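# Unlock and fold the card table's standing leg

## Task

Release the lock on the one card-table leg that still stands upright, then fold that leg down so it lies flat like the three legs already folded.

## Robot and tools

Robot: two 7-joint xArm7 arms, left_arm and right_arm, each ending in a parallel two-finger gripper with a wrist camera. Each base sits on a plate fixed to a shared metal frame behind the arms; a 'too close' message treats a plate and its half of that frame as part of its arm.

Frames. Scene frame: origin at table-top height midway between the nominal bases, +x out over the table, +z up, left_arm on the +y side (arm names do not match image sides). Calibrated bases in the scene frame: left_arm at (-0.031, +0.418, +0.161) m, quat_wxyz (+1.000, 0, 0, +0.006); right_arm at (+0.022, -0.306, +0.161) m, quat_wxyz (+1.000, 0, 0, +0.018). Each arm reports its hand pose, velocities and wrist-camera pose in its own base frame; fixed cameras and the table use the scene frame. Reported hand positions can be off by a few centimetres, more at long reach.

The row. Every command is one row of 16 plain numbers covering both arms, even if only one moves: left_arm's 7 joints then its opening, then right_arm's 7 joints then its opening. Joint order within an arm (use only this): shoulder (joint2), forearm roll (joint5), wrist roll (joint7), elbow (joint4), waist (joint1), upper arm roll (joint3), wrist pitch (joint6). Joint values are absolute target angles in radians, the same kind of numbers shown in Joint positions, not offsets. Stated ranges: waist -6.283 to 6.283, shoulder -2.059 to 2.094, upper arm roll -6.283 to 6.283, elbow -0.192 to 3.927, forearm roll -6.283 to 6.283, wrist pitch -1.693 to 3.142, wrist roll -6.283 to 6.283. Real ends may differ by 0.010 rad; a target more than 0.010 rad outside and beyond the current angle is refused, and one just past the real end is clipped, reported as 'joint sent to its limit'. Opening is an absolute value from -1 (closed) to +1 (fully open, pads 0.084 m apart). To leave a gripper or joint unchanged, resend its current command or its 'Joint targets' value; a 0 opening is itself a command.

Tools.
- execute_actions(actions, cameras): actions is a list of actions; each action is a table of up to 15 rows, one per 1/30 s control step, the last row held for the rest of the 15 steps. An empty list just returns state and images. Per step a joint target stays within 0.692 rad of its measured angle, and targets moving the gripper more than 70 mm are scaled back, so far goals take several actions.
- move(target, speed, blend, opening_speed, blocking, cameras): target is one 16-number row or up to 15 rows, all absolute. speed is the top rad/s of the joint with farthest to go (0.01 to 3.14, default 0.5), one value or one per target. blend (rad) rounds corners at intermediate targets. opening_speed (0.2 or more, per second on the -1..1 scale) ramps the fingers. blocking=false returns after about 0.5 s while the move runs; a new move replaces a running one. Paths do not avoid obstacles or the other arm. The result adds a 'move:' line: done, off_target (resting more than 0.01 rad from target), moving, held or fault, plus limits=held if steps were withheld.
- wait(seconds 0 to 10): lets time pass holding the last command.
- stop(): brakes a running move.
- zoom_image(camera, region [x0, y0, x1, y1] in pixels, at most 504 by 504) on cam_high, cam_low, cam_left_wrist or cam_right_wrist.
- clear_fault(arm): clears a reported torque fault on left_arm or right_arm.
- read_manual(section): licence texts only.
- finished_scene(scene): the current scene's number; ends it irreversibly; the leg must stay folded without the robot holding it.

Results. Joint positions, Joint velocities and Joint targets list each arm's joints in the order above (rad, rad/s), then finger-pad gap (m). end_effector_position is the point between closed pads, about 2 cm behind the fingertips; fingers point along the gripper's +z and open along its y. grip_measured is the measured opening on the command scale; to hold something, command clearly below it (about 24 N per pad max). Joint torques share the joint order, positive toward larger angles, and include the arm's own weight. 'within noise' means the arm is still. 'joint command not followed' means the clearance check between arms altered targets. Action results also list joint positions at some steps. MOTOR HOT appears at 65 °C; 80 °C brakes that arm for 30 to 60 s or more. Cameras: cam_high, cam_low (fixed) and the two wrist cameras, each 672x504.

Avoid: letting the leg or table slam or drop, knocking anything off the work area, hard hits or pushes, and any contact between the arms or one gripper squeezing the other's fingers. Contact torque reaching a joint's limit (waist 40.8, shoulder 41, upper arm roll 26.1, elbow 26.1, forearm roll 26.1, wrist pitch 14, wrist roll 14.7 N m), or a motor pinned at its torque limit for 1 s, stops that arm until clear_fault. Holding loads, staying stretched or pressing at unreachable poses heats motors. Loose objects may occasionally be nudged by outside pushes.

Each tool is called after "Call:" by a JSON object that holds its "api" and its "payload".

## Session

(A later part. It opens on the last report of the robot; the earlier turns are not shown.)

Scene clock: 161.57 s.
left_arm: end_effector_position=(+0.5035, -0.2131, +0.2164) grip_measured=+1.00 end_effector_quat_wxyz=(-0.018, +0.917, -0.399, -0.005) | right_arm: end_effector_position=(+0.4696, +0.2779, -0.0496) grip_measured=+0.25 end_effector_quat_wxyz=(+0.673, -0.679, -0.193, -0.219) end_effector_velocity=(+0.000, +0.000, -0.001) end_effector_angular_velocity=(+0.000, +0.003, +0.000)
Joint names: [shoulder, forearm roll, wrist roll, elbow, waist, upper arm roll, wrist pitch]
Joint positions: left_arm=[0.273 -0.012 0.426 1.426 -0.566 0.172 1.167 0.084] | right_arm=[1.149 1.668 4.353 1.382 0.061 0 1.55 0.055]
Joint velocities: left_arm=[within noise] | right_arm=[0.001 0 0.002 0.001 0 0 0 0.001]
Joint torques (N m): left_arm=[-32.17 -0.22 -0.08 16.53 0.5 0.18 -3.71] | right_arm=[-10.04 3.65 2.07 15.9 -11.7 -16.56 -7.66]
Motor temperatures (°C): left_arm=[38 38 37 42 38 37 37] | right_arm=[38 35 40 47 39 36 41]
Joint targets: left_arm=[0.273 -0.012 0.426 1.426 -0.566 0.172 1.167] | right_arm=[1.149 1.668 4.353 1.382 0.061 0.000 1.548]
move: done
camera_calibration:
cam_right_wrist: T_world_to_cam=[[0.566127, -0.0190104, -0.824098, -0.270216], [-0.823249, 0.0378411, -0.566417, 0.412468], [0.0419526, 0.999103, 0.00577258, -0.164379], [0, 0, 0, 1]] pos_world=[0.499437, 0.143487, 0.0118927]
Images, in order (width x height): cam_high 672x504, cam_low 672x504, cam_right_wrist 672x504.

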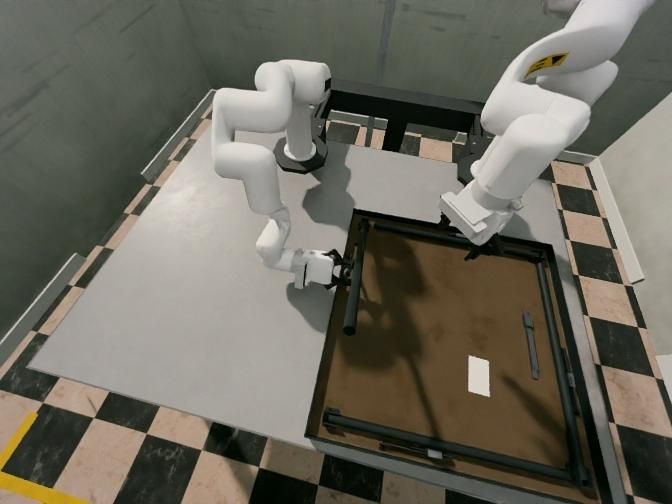

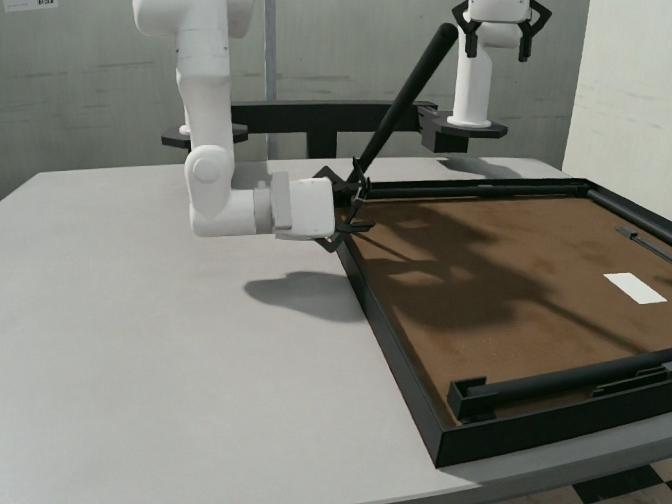

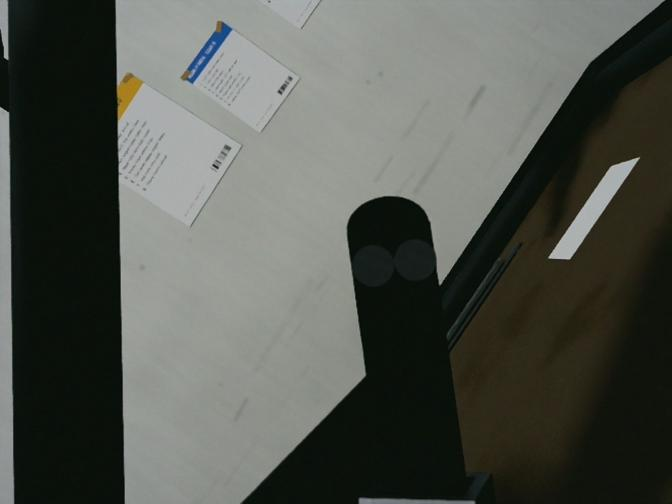

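Call:
{"api": "move", "payload": {"target": [0.466,0,2.56,1.716,-0.578,0,1.25,1,1.056,1.671,4.101,1.258,0.064,0,1.551,-0.9], "speed": 0.6}}

Scene clock: 179.97 s.
left_arm: end_effector_position=(+0.5059, -0.3300, +0.2192) grip_measured=+1.00 end_effector_quat_wxyz=(+0.000, -0.002, +1.000, +0.000) | right_arm: end_effector_position=(+0.4494, +0.2780, -0.0287) grip_measured=-0.43 end_effector_quat_wxyz=(+0.644, -0.655, -0.267, -0.292)
Joint names: [shoulder, forearm roll, wrist roll, elbow, waist, upper arm roll, wrist pitch]
Joint positions: left_arm=[0.466 0 2.56 1.716 -0.578 0 1.25 0.084] | right_arm=[1.056 1.671 4.101 1.258 0.064 0 1.551 0.025]
Joint velocities: within noise
Joint torques (N m): left_arm=[-28.32 1.26 2.07 19.37 -9.48 -3.94 -0.64] | right_arm=[-28.85 2.36 -1.23 5.99 2.55 3.05 4.69]
Motor temperatures (°C): left_arm=[39 38 37 42 38 37 37] | right_arm=[37 35 40 44 39 39 46]
Joint targets: left_arm=[0.466 0.000 2.560 1.716 -0.578 0.000 1.250] | right_arm=[1.056 1.671 4.101 1.258 0.064 0.000 1.551]
move: done
camera_calibration:
cam_left_wrist: T_world_to_cam=[[-0.00132039, 0.999895, 0.0143989, 0.358157], [0.99998, 0.00123134, 0.00619203, -0.440213], [0.00617365, 0.0144068, -0.999877, 0.352384], [0, 0, 0, 1]] pos_world=[0.438502, -0.362654, 0.349909]
cam_right_wrist: T_world_to_cam=[[0.732821, -0.0267305, -0.679896, -0.310239], [-0.679187, 0.0314095, -0.733293, 0.340052], [0.0409564, 0.999149, 0.00486258, -0.16336], [0, 0, 0, 1]] pos_world=[0.465, 0.144248, 0.0392213]

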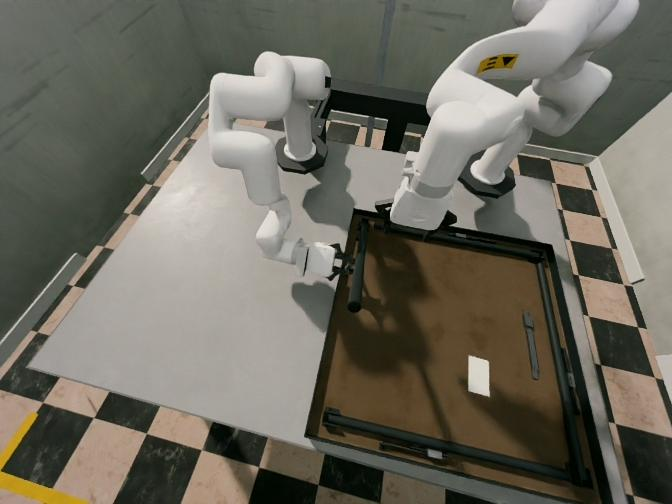

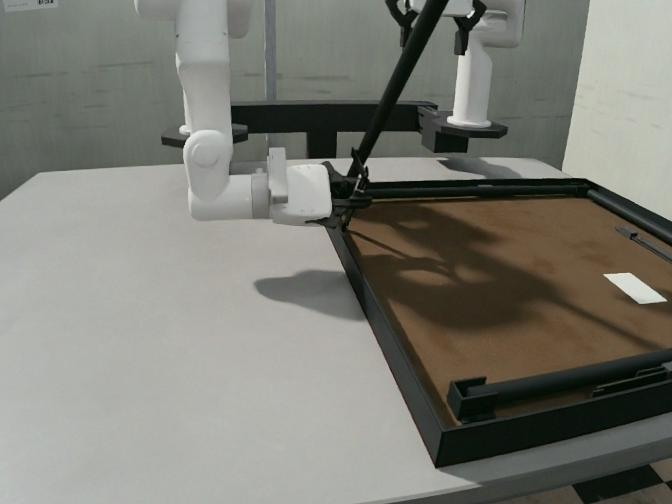

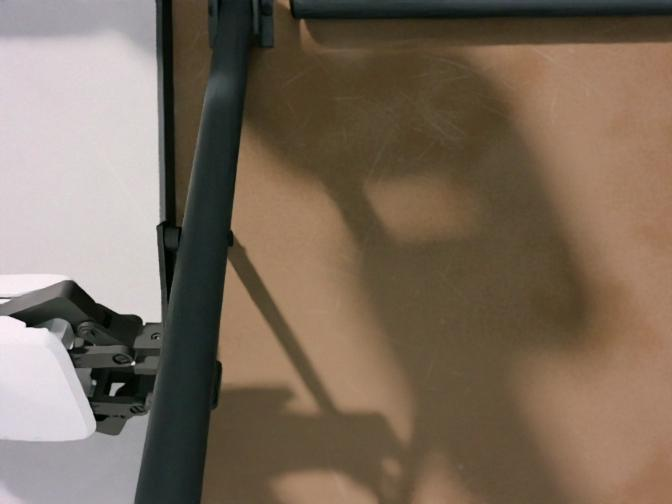

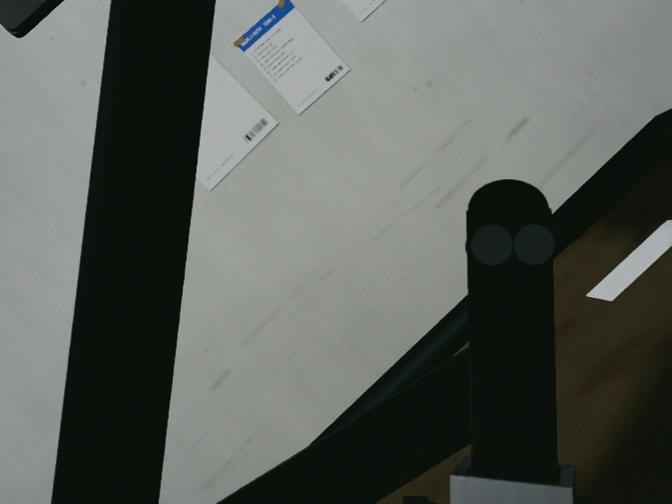

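Call:
{"api": "move", "payload": {"target": [0.678,0,2.43,2.051,-0.708,0,1.373,1,1.056,1.671,4.101,1.258,0.064,0,1.551,-0.9], "speed": 0.4}}

Call:
{"api": "zoom_image", "payload": {"camera": "cam_low", "region": [300, 0, 500, 200]}}

Scene clock: 194.20 s.
left_arm: end_effector_position=(+0.4951, -0.4238, +0.2195) grip_measured=+1.00 end_effector_quat_wxyz=(+0.000, -0.002, +1.000, +0.000) | right_arm: end_effector_position=(+0.4494, +0.2780, -0.0287) grip_measured=-0.43 end_effector_quat_wxyz=(+0.644, -0.655, -0.267, -0.292)
Joint names: [shoulder, forearm roll, wrist roll, elbow, waist, upper arm roll, wrist pitch]
Joint positions: left_arm=[0.678 0 2.43 2.051 -0.708 0 1.373 0.084] | right_arm=[1.056 1.671 4.101 1.258 0.064 0 1.551 0.025]
Joint velocities: within noise
Joint torques (N m): left_arm=[-32.34 1.09 -1.96 19.51 -9.31 -2.06 -0.59] | right_arm=[-23.1 0.16 -0.96 6.06 2.46 0.2 1.56]
Motor temperatures (°C): left_arm=[38 38 37 43 38 37 37] | right_arm=[38 35 40 42 39 36 44]
Joint targets: left_arm=[0.678 0.000 2.430 2.051 -0.708 0.000 1.373] | right_arm=[1.056 1.671 4.101 1.258 0.064 0.000 1.551]
move: done
camera_calibration:
cam_left_wrist: T_world_to_cam=[[-0.00112042, 0.999896, 0.0143986, 0.451845], [0.99998, 0.00103139, 0.00618909, -0.429389], [0.00617359, 0.0144052, -0.999877, 0.354001], [0, 0, 0, 1]] pos_world=[0.427702, -0.456454, 0.350109]
cam_right_wrist: T_world_to_cam=[[0.732772, -0.0267957, -0.679946, -0.310132], [-0.679241, 0.0313377, -0.733246, 0.340017], [0.0409558, 0.99915, 0.00476267, -0.163352], [0, 0, 0, 1]] pos_world=[0.464899, 0.144247, 0.0392215]

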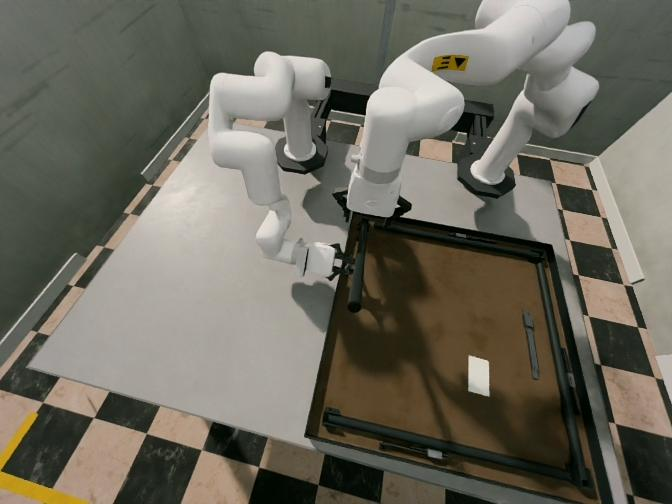

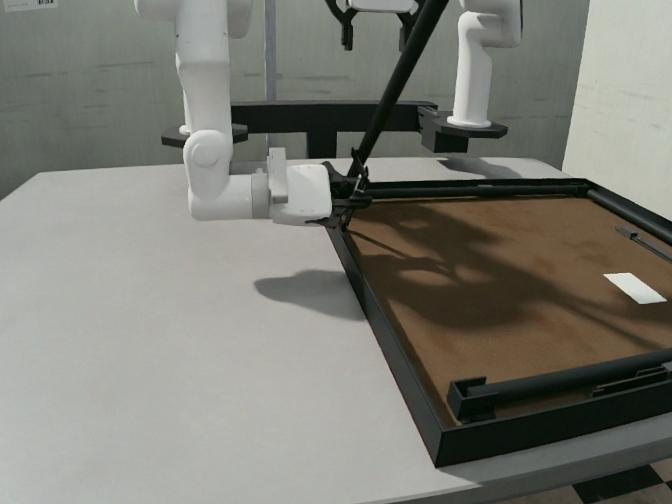

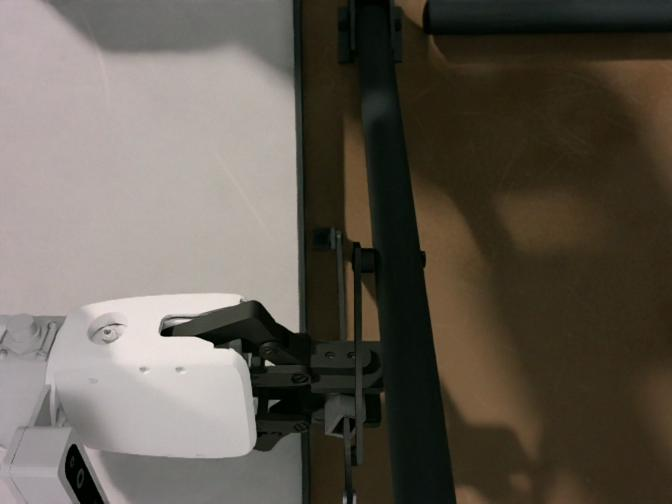

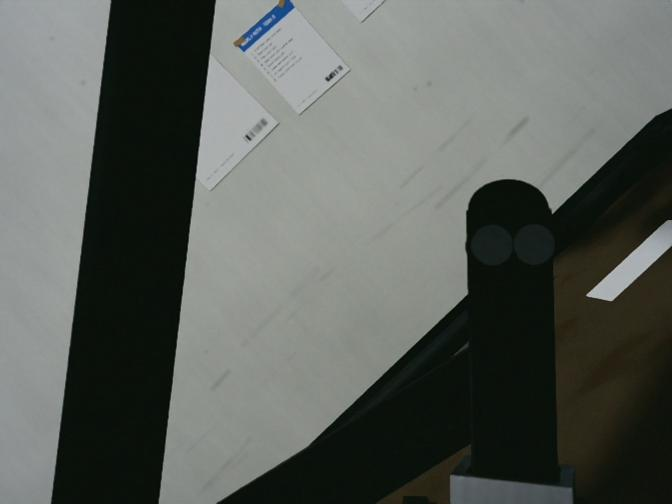

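Scaled by 2.520 from the camera's 672x504 image, which has a finer 960x720 frame.

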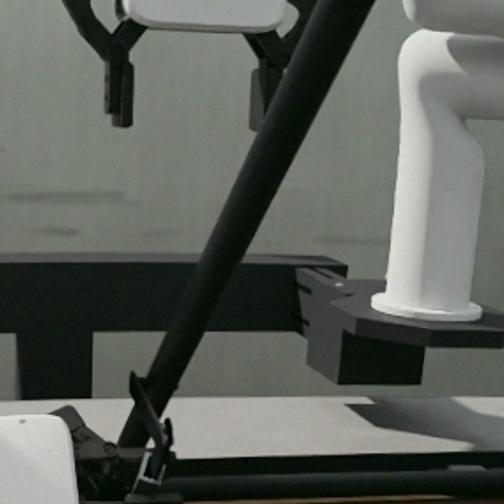

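Call:
{"api": "move", "payload": {"target": [[0.831,0,2.472,2.309,-0.67,0,1.478,1,1.056,1.671,4.101,1.258,0.064,0,1.551,-0.9],[0.84,0,2.472,2.032,-0.67,0,1.192,1,1.056,1.671,4.101,1.258,0.064,0,1.551,-0.9]], "speed": 0.25}}

Call:
{"api": "zoom_image", "payload": {"camera": "cam_low", "region": [300, 0, 500, 200]}}

Scene clock: 206.37 s.
left_arm: end_effector_position=(+0.5300, -0.4199, +0.1174) grip_measured=+1.00 end_effector_quat_wxyz=(+0.000, +0.000, +1.000, +0.000) | right_arm: end_effector_position=(+0.4494, +0.2780, -0.0287) grip_measured=-0.43 end_effector_quat_wxyz=(+0.644, -0.655, -0.267, -0.292)
Joint names: [shoulder, forearm roll, wrist roll, elbow, waist, upper arm roll, wrist pitch]
Joint positions: left_arm=[0.84 0 2.472 2.032 -0.67 0 1.192 0.084] | right_arm=[1.056 1.671 4.101 1.258 0.064 0 1.551 0.025]
Joint velocities: within noise
Joint torques (N m): left_arm=[-34.89 0.57 2.01 14.81 9.02 1.35 -3.64] | right_arm=[-23.32 0.14 -0.55 6.63 2.45 0.36 1.57]
Motor temperatures (°C): left_arm=[39 38 37 43 38 37 36] | right_arm=[38 35 40 41 39 35 43]
Joint targets: left_arm=[0.840 0.000 2.472 2.032 -0.670 0.000 1.192] | right_arm=[1.056 1.671 4.101 1.258 0.064 0.000 1.551]
move: done
camera_calibration:
cam_left_wrist: T_world_to_cam=[[0.00287905, 0.999892, 0.0143916, 0.447303], [0.999976, -0.00296897, 0.00623029, -0.46528], [0.00627235, 0.0143733, -0.999877, 0.251679], [0, 0, 0, 1]] pos_world=[0.462403, -0.452254, 0.248109]
cam_right_wrist: T_world_to_cam=[[0.732773, -0.0267958, -0.679945, -0.310132], [-0.679239, 0.0313377, -0.733248, 0.340017], [0.0409558, 0.99915, 0.00476267, -0.163352], [0, 0, 0, 1]] pos_world=[0.464899, 0.144247, 0.0392215]

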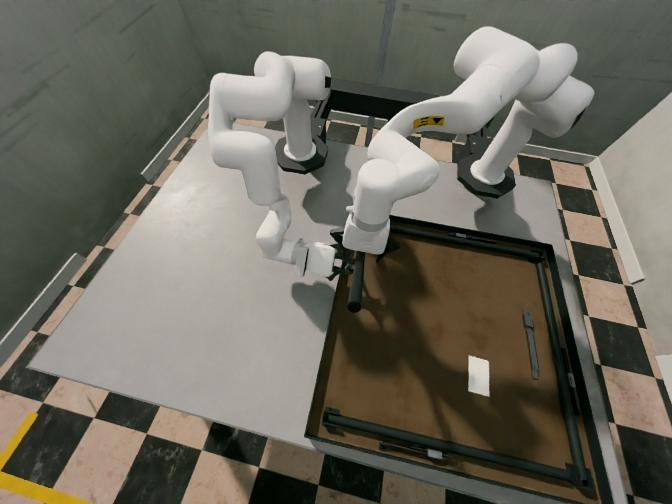

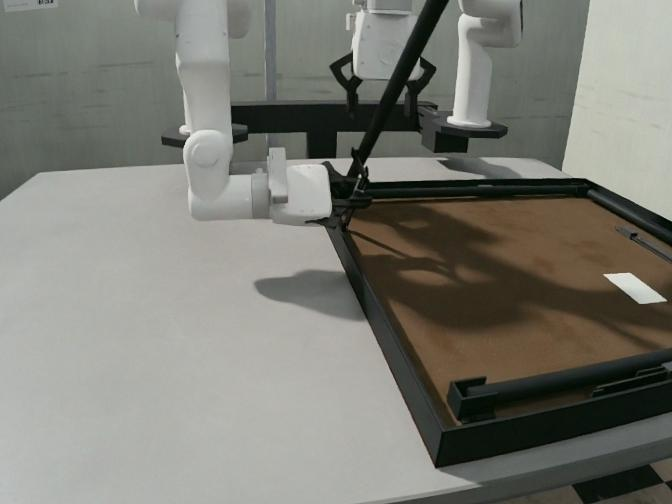

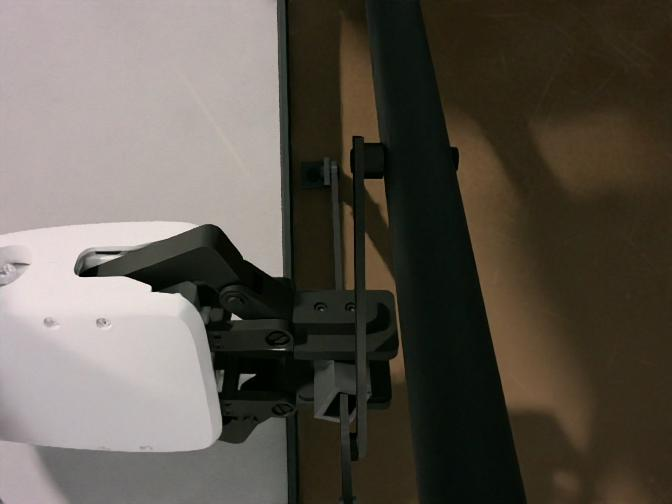

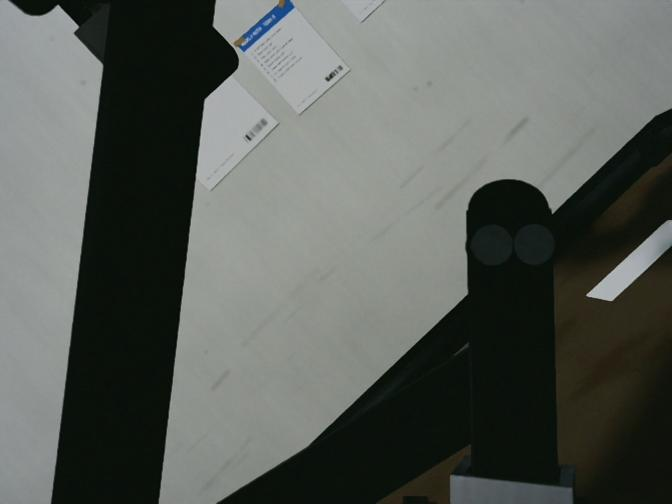

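Scaled by 2.520 from the camera's 672x504 image, which has a finer 960x720 frame.

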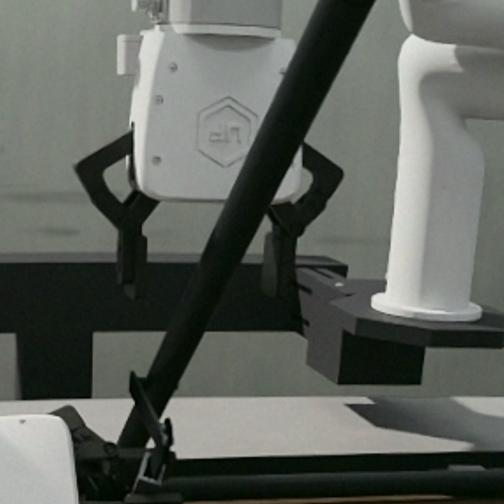

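Call:
{"api": "move", "payload": {"target": [0.84,0,2.472,2.032,-0.67,0,1.192,-0.85,1.056,1.671,4.101,1.258,0.064,0,1.551,-0.9], "opening_speed": 0.8, "cameras": ["cam_low","cam_left_wrist","cam_right_wrist"]}}

Call:
{"api": "zoom_image", "payload": {"camera": "cam_low", "region": [300, 0, 500, 200]}}

Scene clock: 217.50 s.
left_arm: end_effector_position=(+0.5300, -0.4199, +0.1173) grip_measured=-0.48 end_effector_quat_wxyz=(+0.000, +0.000, +1.000, +0.000) | right_arm: end_effector_position=(+0.4494, +0.2780, -0.0287) grip_measured=-0.43 end_effector_quat_wxyz=(+0.644, -0.655, -0.267, -0.292)
Joint names: [shoulder, forearm roll, wrist roll, elbow, waist, upper arm roll, wrist pitch]
Joint positions: left_arm=[0.84 0 2.472 2.032 -0.67 0 1.192 0.023] | right_arm=[1.056 1.671 4.101 1.258 0.064 0 1.551 0.025]
Joint velocities: within noise
Joint torques (N m): left_arm=[-35.72 0.1 1.73 16.24 8.24 1.91 1.8] | right_arm=[-23.2 0.29 -0.26 6.98 2.52 0.33 1.64]
Motor temperatures (°C): left_arm=[39 38 37 43 38 37 36] | right_arm=[38 35 40 41 39 34 42]
Joint targets: left_arm=[0.840 0.000 2.472 2.032 -0.670 0.000 1.192] | right_arm=[1.056 1.671 4.101 1.258 0.064 0.000 1.551]
move: done
camera_calibration:
cam_left_wrist: T_world_to_cam=[[0.00287745, 0.999894, 0.0142919, 0.447331], [0.999976, -0.00296817, 0.00633059, -0.465304], [0.00637234, 0.0142734, -0.999878, 0.251487], [0, 0, 0, 1]] pos_world=[0.462402, -0.452254, 0.248009]
cam_right_wrist: T_world_to_cam=[[0.732773, -0.0267958, -0.679945, -0.310132], [-0.679239, 0.0313377, -0.733248, 0.340017], [0.0409558, 0.99915, 0.00476267, -0.163352], [0, 0, 0, 1]] pos_world=[0.464899, 0.144247, 0.0392215]
Images, in order (width x height): cam_low 672x504, cam_left_wrist 672x504, cam_right_wrist 672x504.

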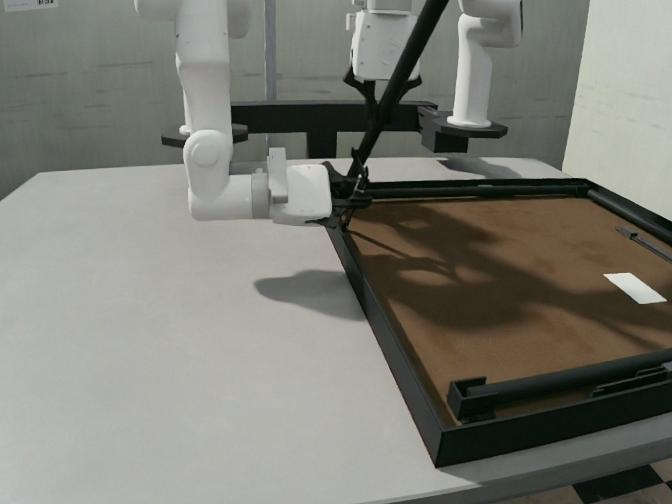

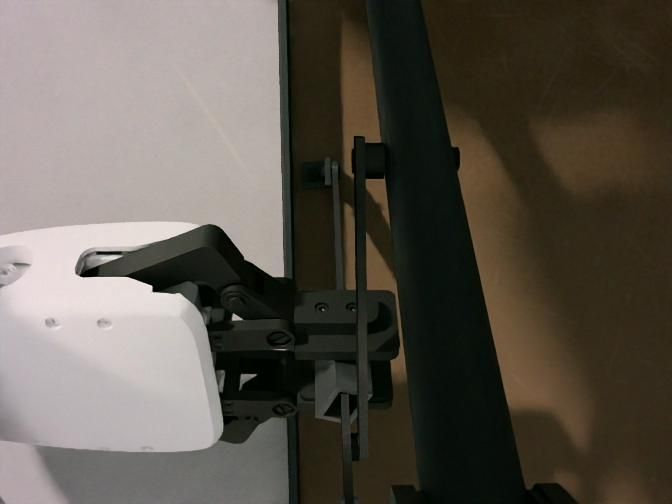

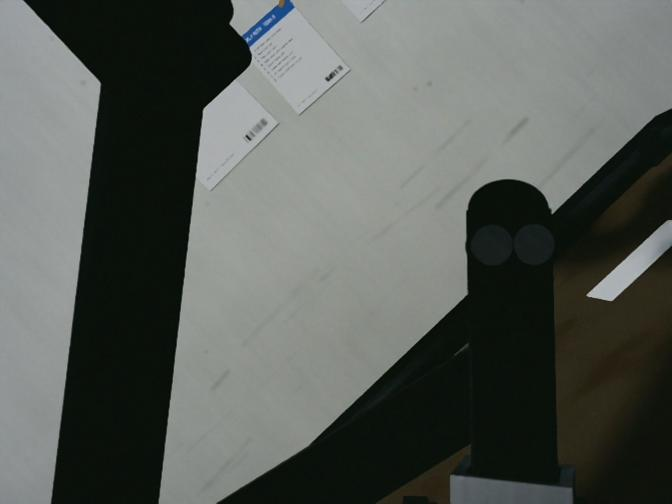

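Scaled by 2.520 from the camera's 672x504 image, which has a finer 960x720 frame.

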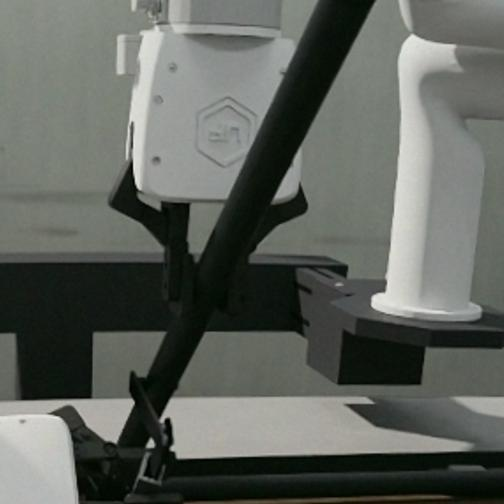

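Call:
{"api": "move", "payload": {"target": [[0.84,0,2.472,2.032,-0.67,0,1.192,-0.85,1.056,1.671,4.101,1.258,0.064,0,1.551,-0.2],[0.84,0,2.472,2.032,-0.67,0,1.192,-0.85,1.056,1.577,4.101,1.258,-0.03,0,1.57,-0.2],[0.84,0,2.472,2.032,-0.67,0,1.192,-0.85,1.056,1.357,4.101,1.258,-0.25,0,1.61,-0.2]], "opening_speed": 1, "speed": 0.2}}

Call:
{"api": "zoom_image", "payload": {"camera": "cam_low", "region": [300, 0, 500, 200]}}

Scene clock: 225.50 s.
left_arm: end_effector_position=(+0.5299, -0.4199, +0.1173) grip_measured=-0.48 end_effector_quat_wxyz=(+0.000, +0.000, +1.000, +0.000) | right_arm: end_effector_position=(+0.4354, +0.1454, -0.0300) grip_measured=-0.22 end_effector_quat_wxyz=(+0.644, -0.656, -0.268, -0.288)
Joint names: [shoulder, forearm roll, wrist roll, elbow, waist, upper arm roll, wrist pitch]
Joint positions: left_arm=[0.84 0 2.472 2.032 -0.67 0 1.192 0.023] | right_arm=[1.056 1.357 4.101 1.258 -0.25 0 1.61 0.035]
Joint velocities: within noise
Joint torques (N m): left_arm=[-36.9 0.06 1.53 13.79 7.7 4.23 1.69] | right_arm=[-23.2 -1.45 0.03 6.84 -3.15 0.45 3.27]
Motor temperatures (°C): left_arm=[39 38 37 42 38 37 36] | right_arm=[38 35 40 41 39 34 41]
Joint targets: left_arm=[0.840 0.000 2.472 2.032 -0.670 0.000 1.192] | right_arm=[1.056 1.357 4.101 1.258 -0.250 0.000 1.610]
move: done
camera_calibration:
cam_left_wrist: T_world_to_cam=[[0.00287905, 0.999892, 0.0143916, 0.447305], [0.999976, -0.00296897, 0.00623029, -0.465279], [0.00627235, 0.0143733, -0.999877, 0.251579], [0, 0, 0, 1]] pos_world=[0.462403, -0.452254, 0.248009]
cam_right_wrist: T_world_to_cam=[[0.730322, -0.0260512, -0.682606, -0.303483], [-0.682174, 0.0242879, -0.730787, 0.336203], [0.0356169, 0.999366, -0.0000334086, -0.028111], [0, 0, 0, 1]] pos_world=[0.451991, 0.0120214, 0.0385324]

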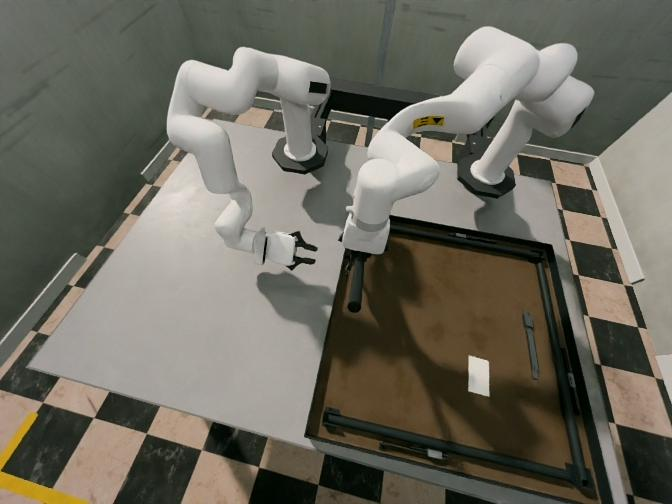

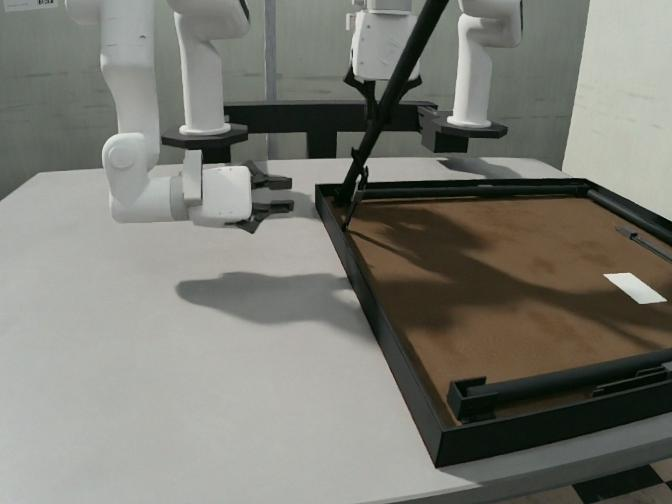

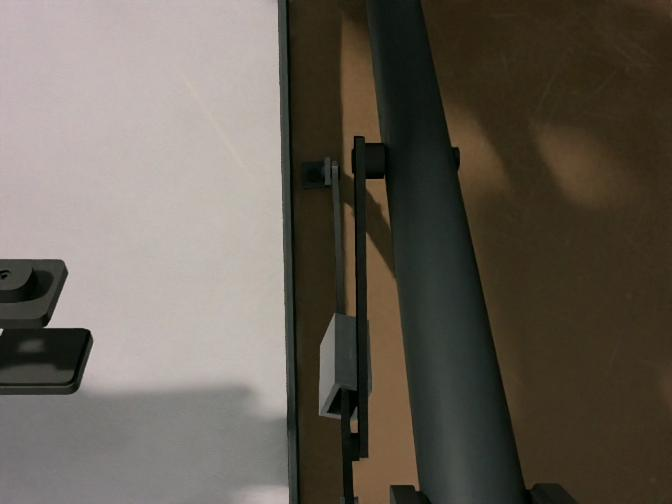

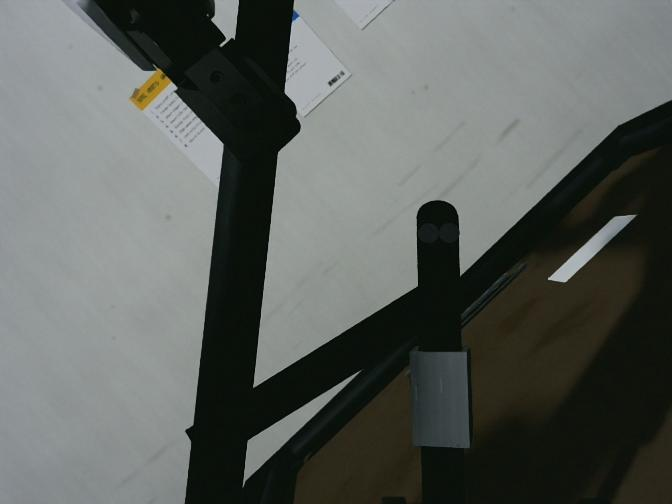

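Scaled by 2.520 from the camera's 672x504 image, which has a finer 960x720 frame.

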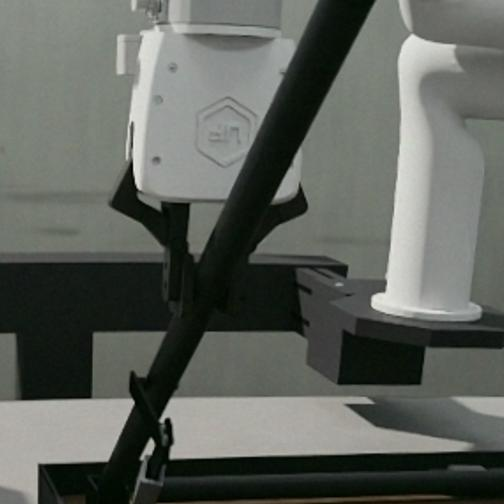

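Call:
{"api": "move", "payload": {"target": [[0.84,0,2.472,2.032,-0.67,0,1.192,-0.62,1.056,1.357,4.101,1.258,-0.25,0,1.61,-0.2],[0.916,0,2.472,1.967,-0.67,0,1.051,-0.62,1.056,1.357,4.101,1.258,-0.25,0,1.61,-0.2]], "opening_speed": 0.5, "speed": 0.06}}

Call:
{"api": "zoom_image", "payload": {"camera": "cam_low", "region": [300, 0, 500, 200]}}

Scene clock: 240.90 s.
left_arm: end_effector_position=(+0.5299, -0.4199, +0.0496) grip_measured=-0.46 end_effector_quat_wxyz=(+0.000, +0.000, +1.000, +0.000) | right_arm: end_effector_position=(+0.4354, +0.1453, -0.0300) grip_measured=-0.22 end_effector_quat_wxyz=(+0.644, -0.656, -0.268, -0.288)
Joint names: [shoulder, forearm roll, wrist roll, elbow, waist, upper arm roll, wrist pitch]
Joint positions: left_arm=[0.916 0 2.472 1.967 -0.67 0 1.051 0.024] | right_arm=[1.056 1.357 4.101 1.258 -0.25 0 1.61 0.035]
Joint velocities: within noise
Joint torques (N m): left_arm=[-25.9 -2.83 1.28 5.42 -14 -9.37 1.73] | right_arm=[-23.12 -0.79 0.53 7.33 -2.67 0.54 2.57]
Motor temperatures (°C): left_arm=[40 38 37 40 38 37 36] | right_arm=[38 35 40 41 39 34 41]
Joint targets: left_arm=[0.916 0.000 2.472 1.967 -0.670 0.000 1.051] | right_arm=[1.056 1.357 4.101 1.258 -0.250 0.000 1.610]
move: done
camera_calibration:
cam_left_wrist: T_world_to_cam=[[0.00297903, 0.999892, 0.0143915, 0.448233], [0.999976, -0.00306894, 0.00622882, -0.464902], [0.00627231, 0.0143725, -0.999877, 0.183887], [0, 0, 0, 1]] pos_world=[0.462403, -0.452254, 0.180309]
cam_right_wrist: T_world_to_cam=[[0.730322, -0.0260512, -0.682606, -0.303413], [-0.682174, 0.0242879, -0.730787, 0.336137], [0.0356169, 0.999366, -0.0000334086, -0.0280075], [0, 0, 0, 1]] pos_world=[0.451891, 0.0119214, 0.0385324]

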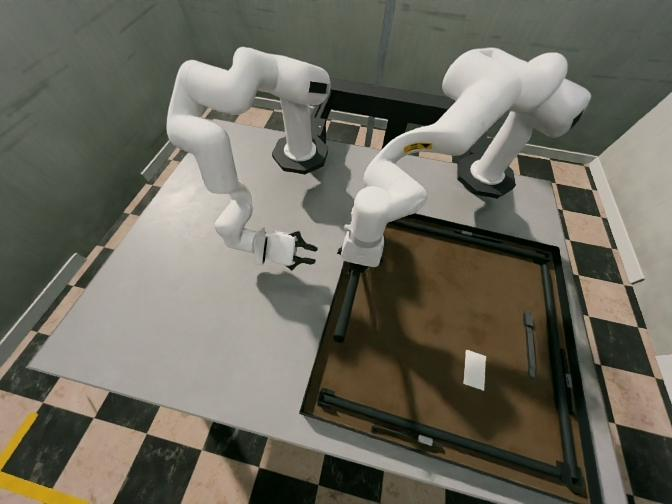

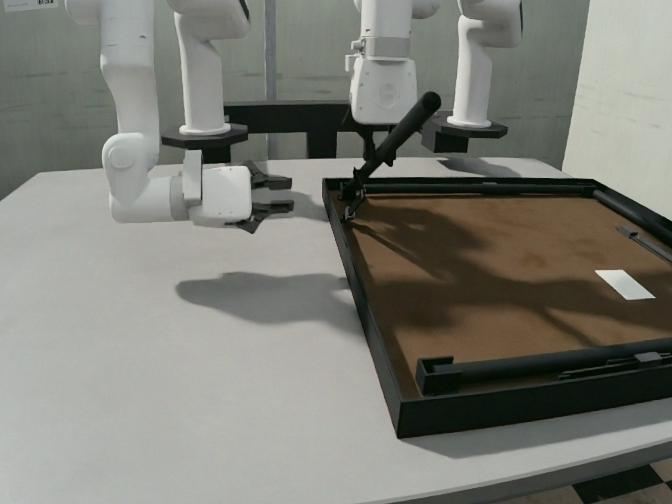

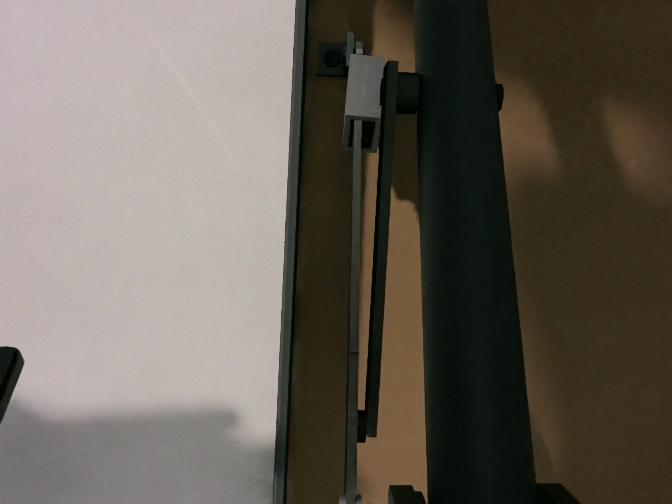

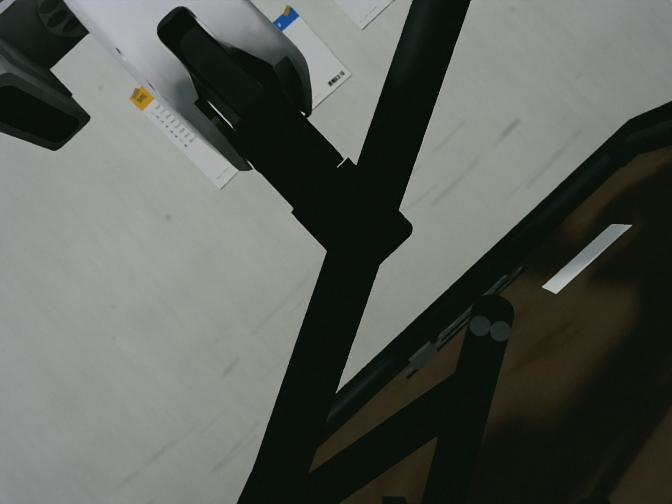

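Scaled by 2.520 from the camera's 672x504 image, which has a finer 960x720 frame.

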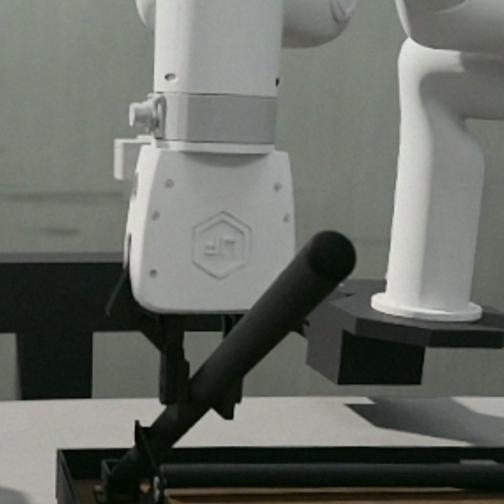

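Call:
{"api": "move", "payload": {"target": [[0.916,0,2.472,1.967,-0.67,0,1.051,-0.5,1.056,1.357,4.101,1.258,-0.25,0,1.61,-0.2],[1.052,0,2.472,1.972,-0.67,0,0.92,-0.5,1.056,1.357,4.101,1.258,-0.25,0,1.61,-0.2]], "opening_speed": 0.5, "speed": 0.06}}

Call:
{"api": "zoom_image", "payload": {"camera": "cam_low", "region": [300, 0, 500, 200]}}

Scene clock: 247.60 s.
left_arm: end_effector_position=(+0.5298, -0.4198, -0.0304) grip_measured=-0.44 end_effector_quat_wxyz=(+0.000, +0.000, +1.000, +0.000) | right_arm: end_effector_position=(+0.4354, +0.1453, -0.0300) grip_measured=-0.22 end_effector_quat_wxyz=(+0.644, -0.656, -0.268, -0.288)
Joint names: [shoulder, forearm roll, wrist roll, elbow, waist, upper arm roll, wrist pitch]
Joint positions: left_arm=[1.052 0 2.472 1.972 -0.67 0 0.92 0.025] | right_arm=[1.056 1.357 4.101 1.258 -0.25 0 1.61 0.035]
Joint velocities: within noise
Joint torques (N m): left_arm=[-29.21 -1.37 0.93 10.31 -15.37 -6.99 1.44] | right_arm=[-23.53 -0.51 0.93 7.97 -2.02 0.59 1.84]
Motor temperatures (°C): left_arm=[39 38 37 39 38 37 36] | right_arm=[39 35 40 41 39 34 41]
Joint targets: left_arm=[1.052 0.000 2.472 1.972 -0.670 0.000 0.920] | right_arm=[1.056 1.357 4.101 1.258 -0.250 0.000 1.610]
move: done
camera_calibration:
cam_left_wrist: T_world_to_cam=[[0.00297886, 0.999893, 0.0142915, 0.449297], [0.999976, -0.00306814, 0.00622913, -0.464303], [0.00627231, 0.0142726, -0.999878, 0.103751], [0, 0, 0, 1]] pos_world=[0.462303, -0.452154, 0.100209]
cam_right_wrist: T_world_to_cam=[[0.730322, -0.0260512, -0.682606, -0.303413], [-0.682174, 0.0242879, -0.730787, 0.336137], [0.0356169, 0.999366, -0.0000334086, -0.0280075], [0, 0, 0, 1]] pos_world=[0.451891, 0.0119214, 0.0385324]

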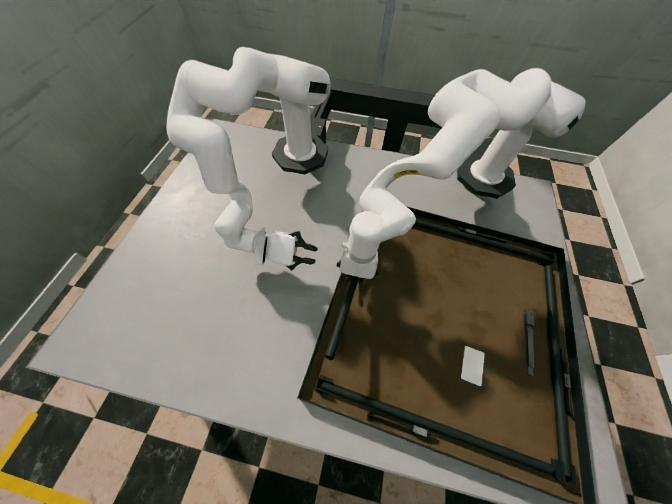

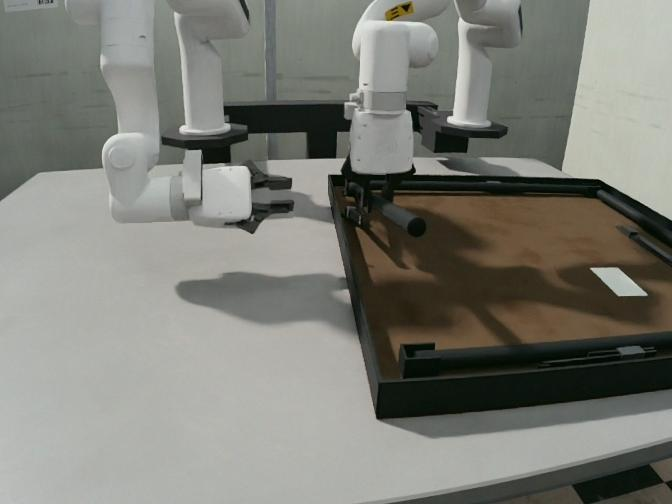

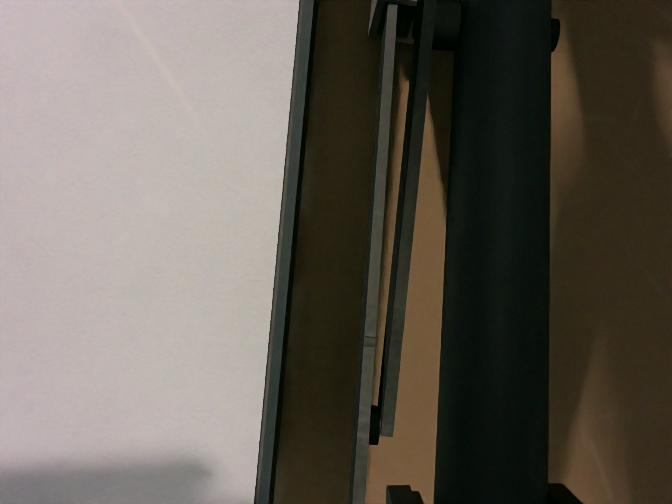

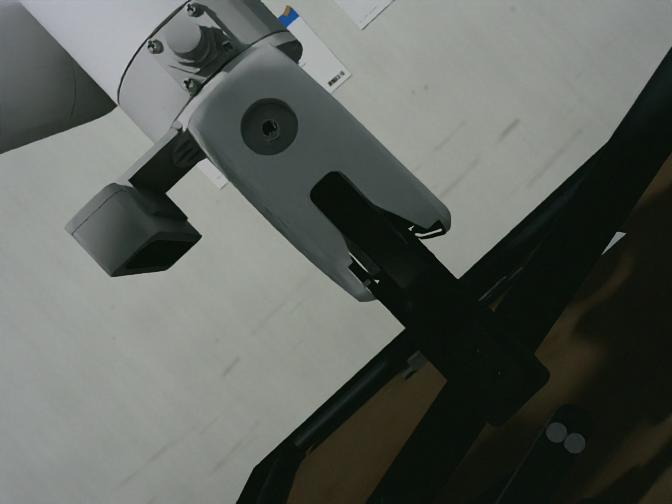

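Scaled by 2.520 from the camera's 672x504 image, which has a finer 960x720 frame.

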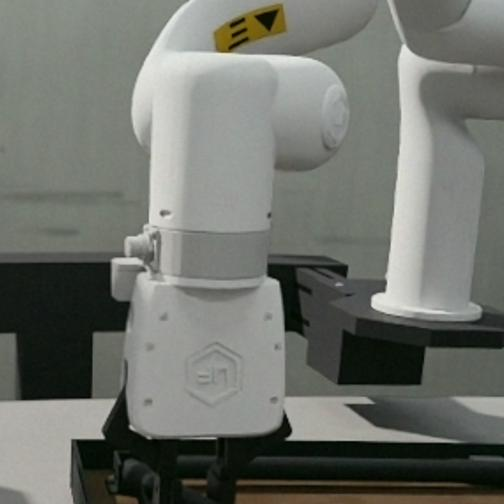

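Call:
{"api": "move", "payload": {"target": [1.243,0,2.472,2.077,-0.67,0,0.834,-0.5,1.056,1.357,4.101,1.258,-0.25,0,1.61,-0.2], "speed": 0.06}}

Call:
{"api": "zoom_image", "payload": {"camera": "cam_low", "region": [300, 100, 500, 260]}}

Scene clock: 255.03 s.
left_arm: end_effector_position=(+0.5431, -0.4305, -0.0751) grip_measured=-0.44 end_effector_quat_wxyz=(+0.018, +0.000, +1.000, -0.014) | right_arm: end_effector_position=(+0.4354, +0.1453, -0.0300) grip_measured=-0.22 end_effector_quat_wxyz=(+0.644, -0.656, -0.268, -0.288)
Joint names: [shoulder, forearm roll, wrist roll, elbow, waist, upper arm roll, wrist pitch]
Joint positions: left_arm=[1.184 0 2.472 2.072 -0.67 0 0.843 0.025] | right_arm=[1.056 1.357 4.101 1.258 -0.25 0 1.61 0.035]
Joint velocities: within noise
Joint torques (N m): left_arm=[-57.42 -0.04 0.05 23.26 -0.36 -1.23 -6.41] | right_arm=[-23.76 0.08 1.32 8.4 -1.27 0.87 1.2]
Motor temperatures (°C): left_arm=[39 38 37 39 38 38 36] | right_arm=[39 35 40 41 39 34 40]
Joint targets: left_arm=[1.181 0.000 2.472 2.074 -0.670 0.000 0.839] | right_arm=[1.056 1.357 4.101 1.258 -0.250 0.000 1.610]
Tool commands: left_gripper/opening=-0.5 right_gripper/opening=-0.2
TORQUE FAULT: the external load on the shoulder of the left arm reached its load limit, and that arm stopped. The contact can be on any part of that arm beyond that joint, not only on its tool. A torque fault puts only its own arm into a fault stop. That arm's remaining commands of this call were not run. The hold on the shoulder of that arm was moved back by the arm itself, up to 3 degrees, as the stop began. That arm is still stopped at the end of this call. While its stop runs, that arm, its gripper or tool too, takes no new command.
CLEAR FAULT: the left arm stays stopped (state 4) until you call clear_fault(arm="left_arm").
End effector pose when the fault began: left_arm: position (+0.5302, -0.4203, -0.1081), quat_wxyz (+0.000, +0.000, +1.000, +0.000)
Joint positions when the fault began: left_arm=[1.234 0 2.472 2.073 -0.67 0 0.84 0.025]
move: fault (left_arm); left_arm: the shoulder is farthest, 0.059 rad from its target
camera_calibration:
cam_left_wrist: T_world_to_cam=[[0.00311045, 0.999904, -0.013507, 0.458445], [0.999131, -0.00254601, 0.0416066, -0.473969], [0.0415682, -0.0136247, -0.999043, 0.0280122], [0, 0, 0, 1]] pos_world=[0.470967, -0.459226, 0.0538979]
cam_right_wrist: T_world_to_cam=[[0.730322, -0.0260512, -0.682606, -0.303413], [-0.682174, 0.0242879, -0.730787, 0.336137], [0.0356169, 0.999366, -0.0000334086, -0.0280075], [0, 0, 0, 1]] pos_world=[0.451891, 0.0119214, 0.0385324]

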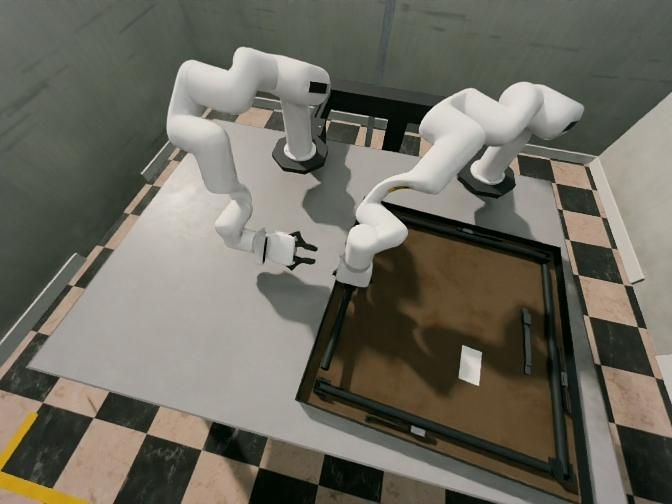

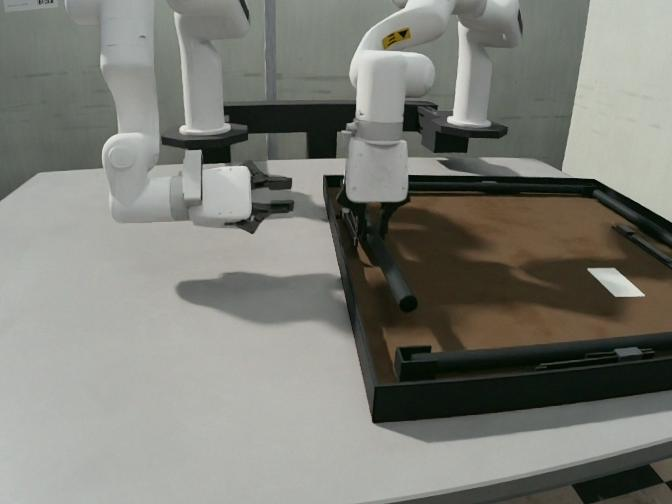

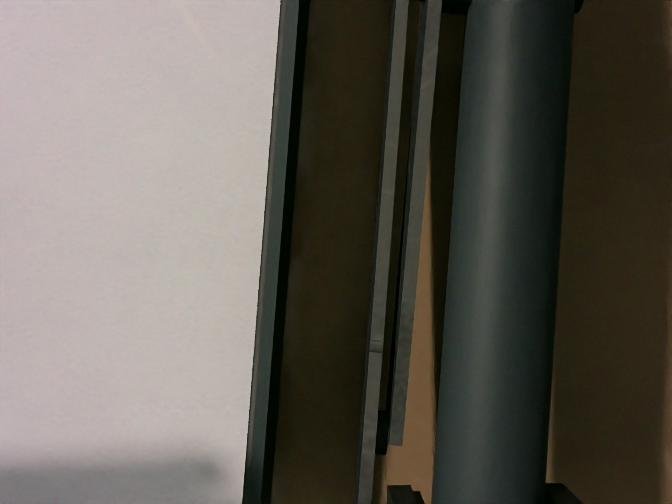

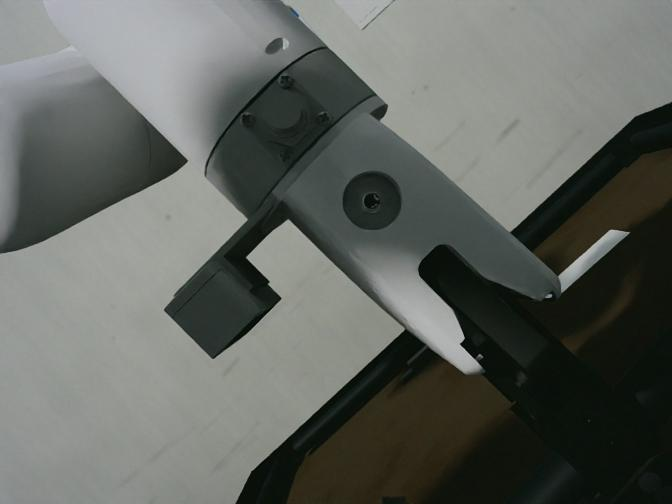

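Scaled by 2.520 from the camera's 672x504 image, which has a finer 960x720 frame.

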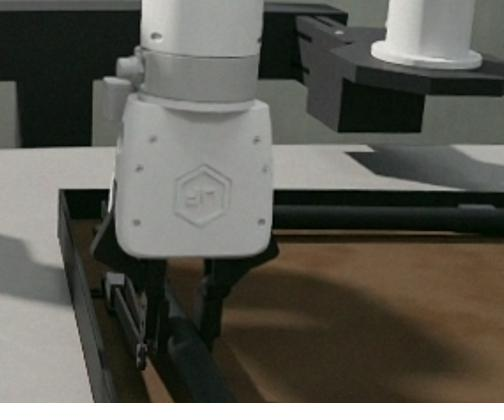

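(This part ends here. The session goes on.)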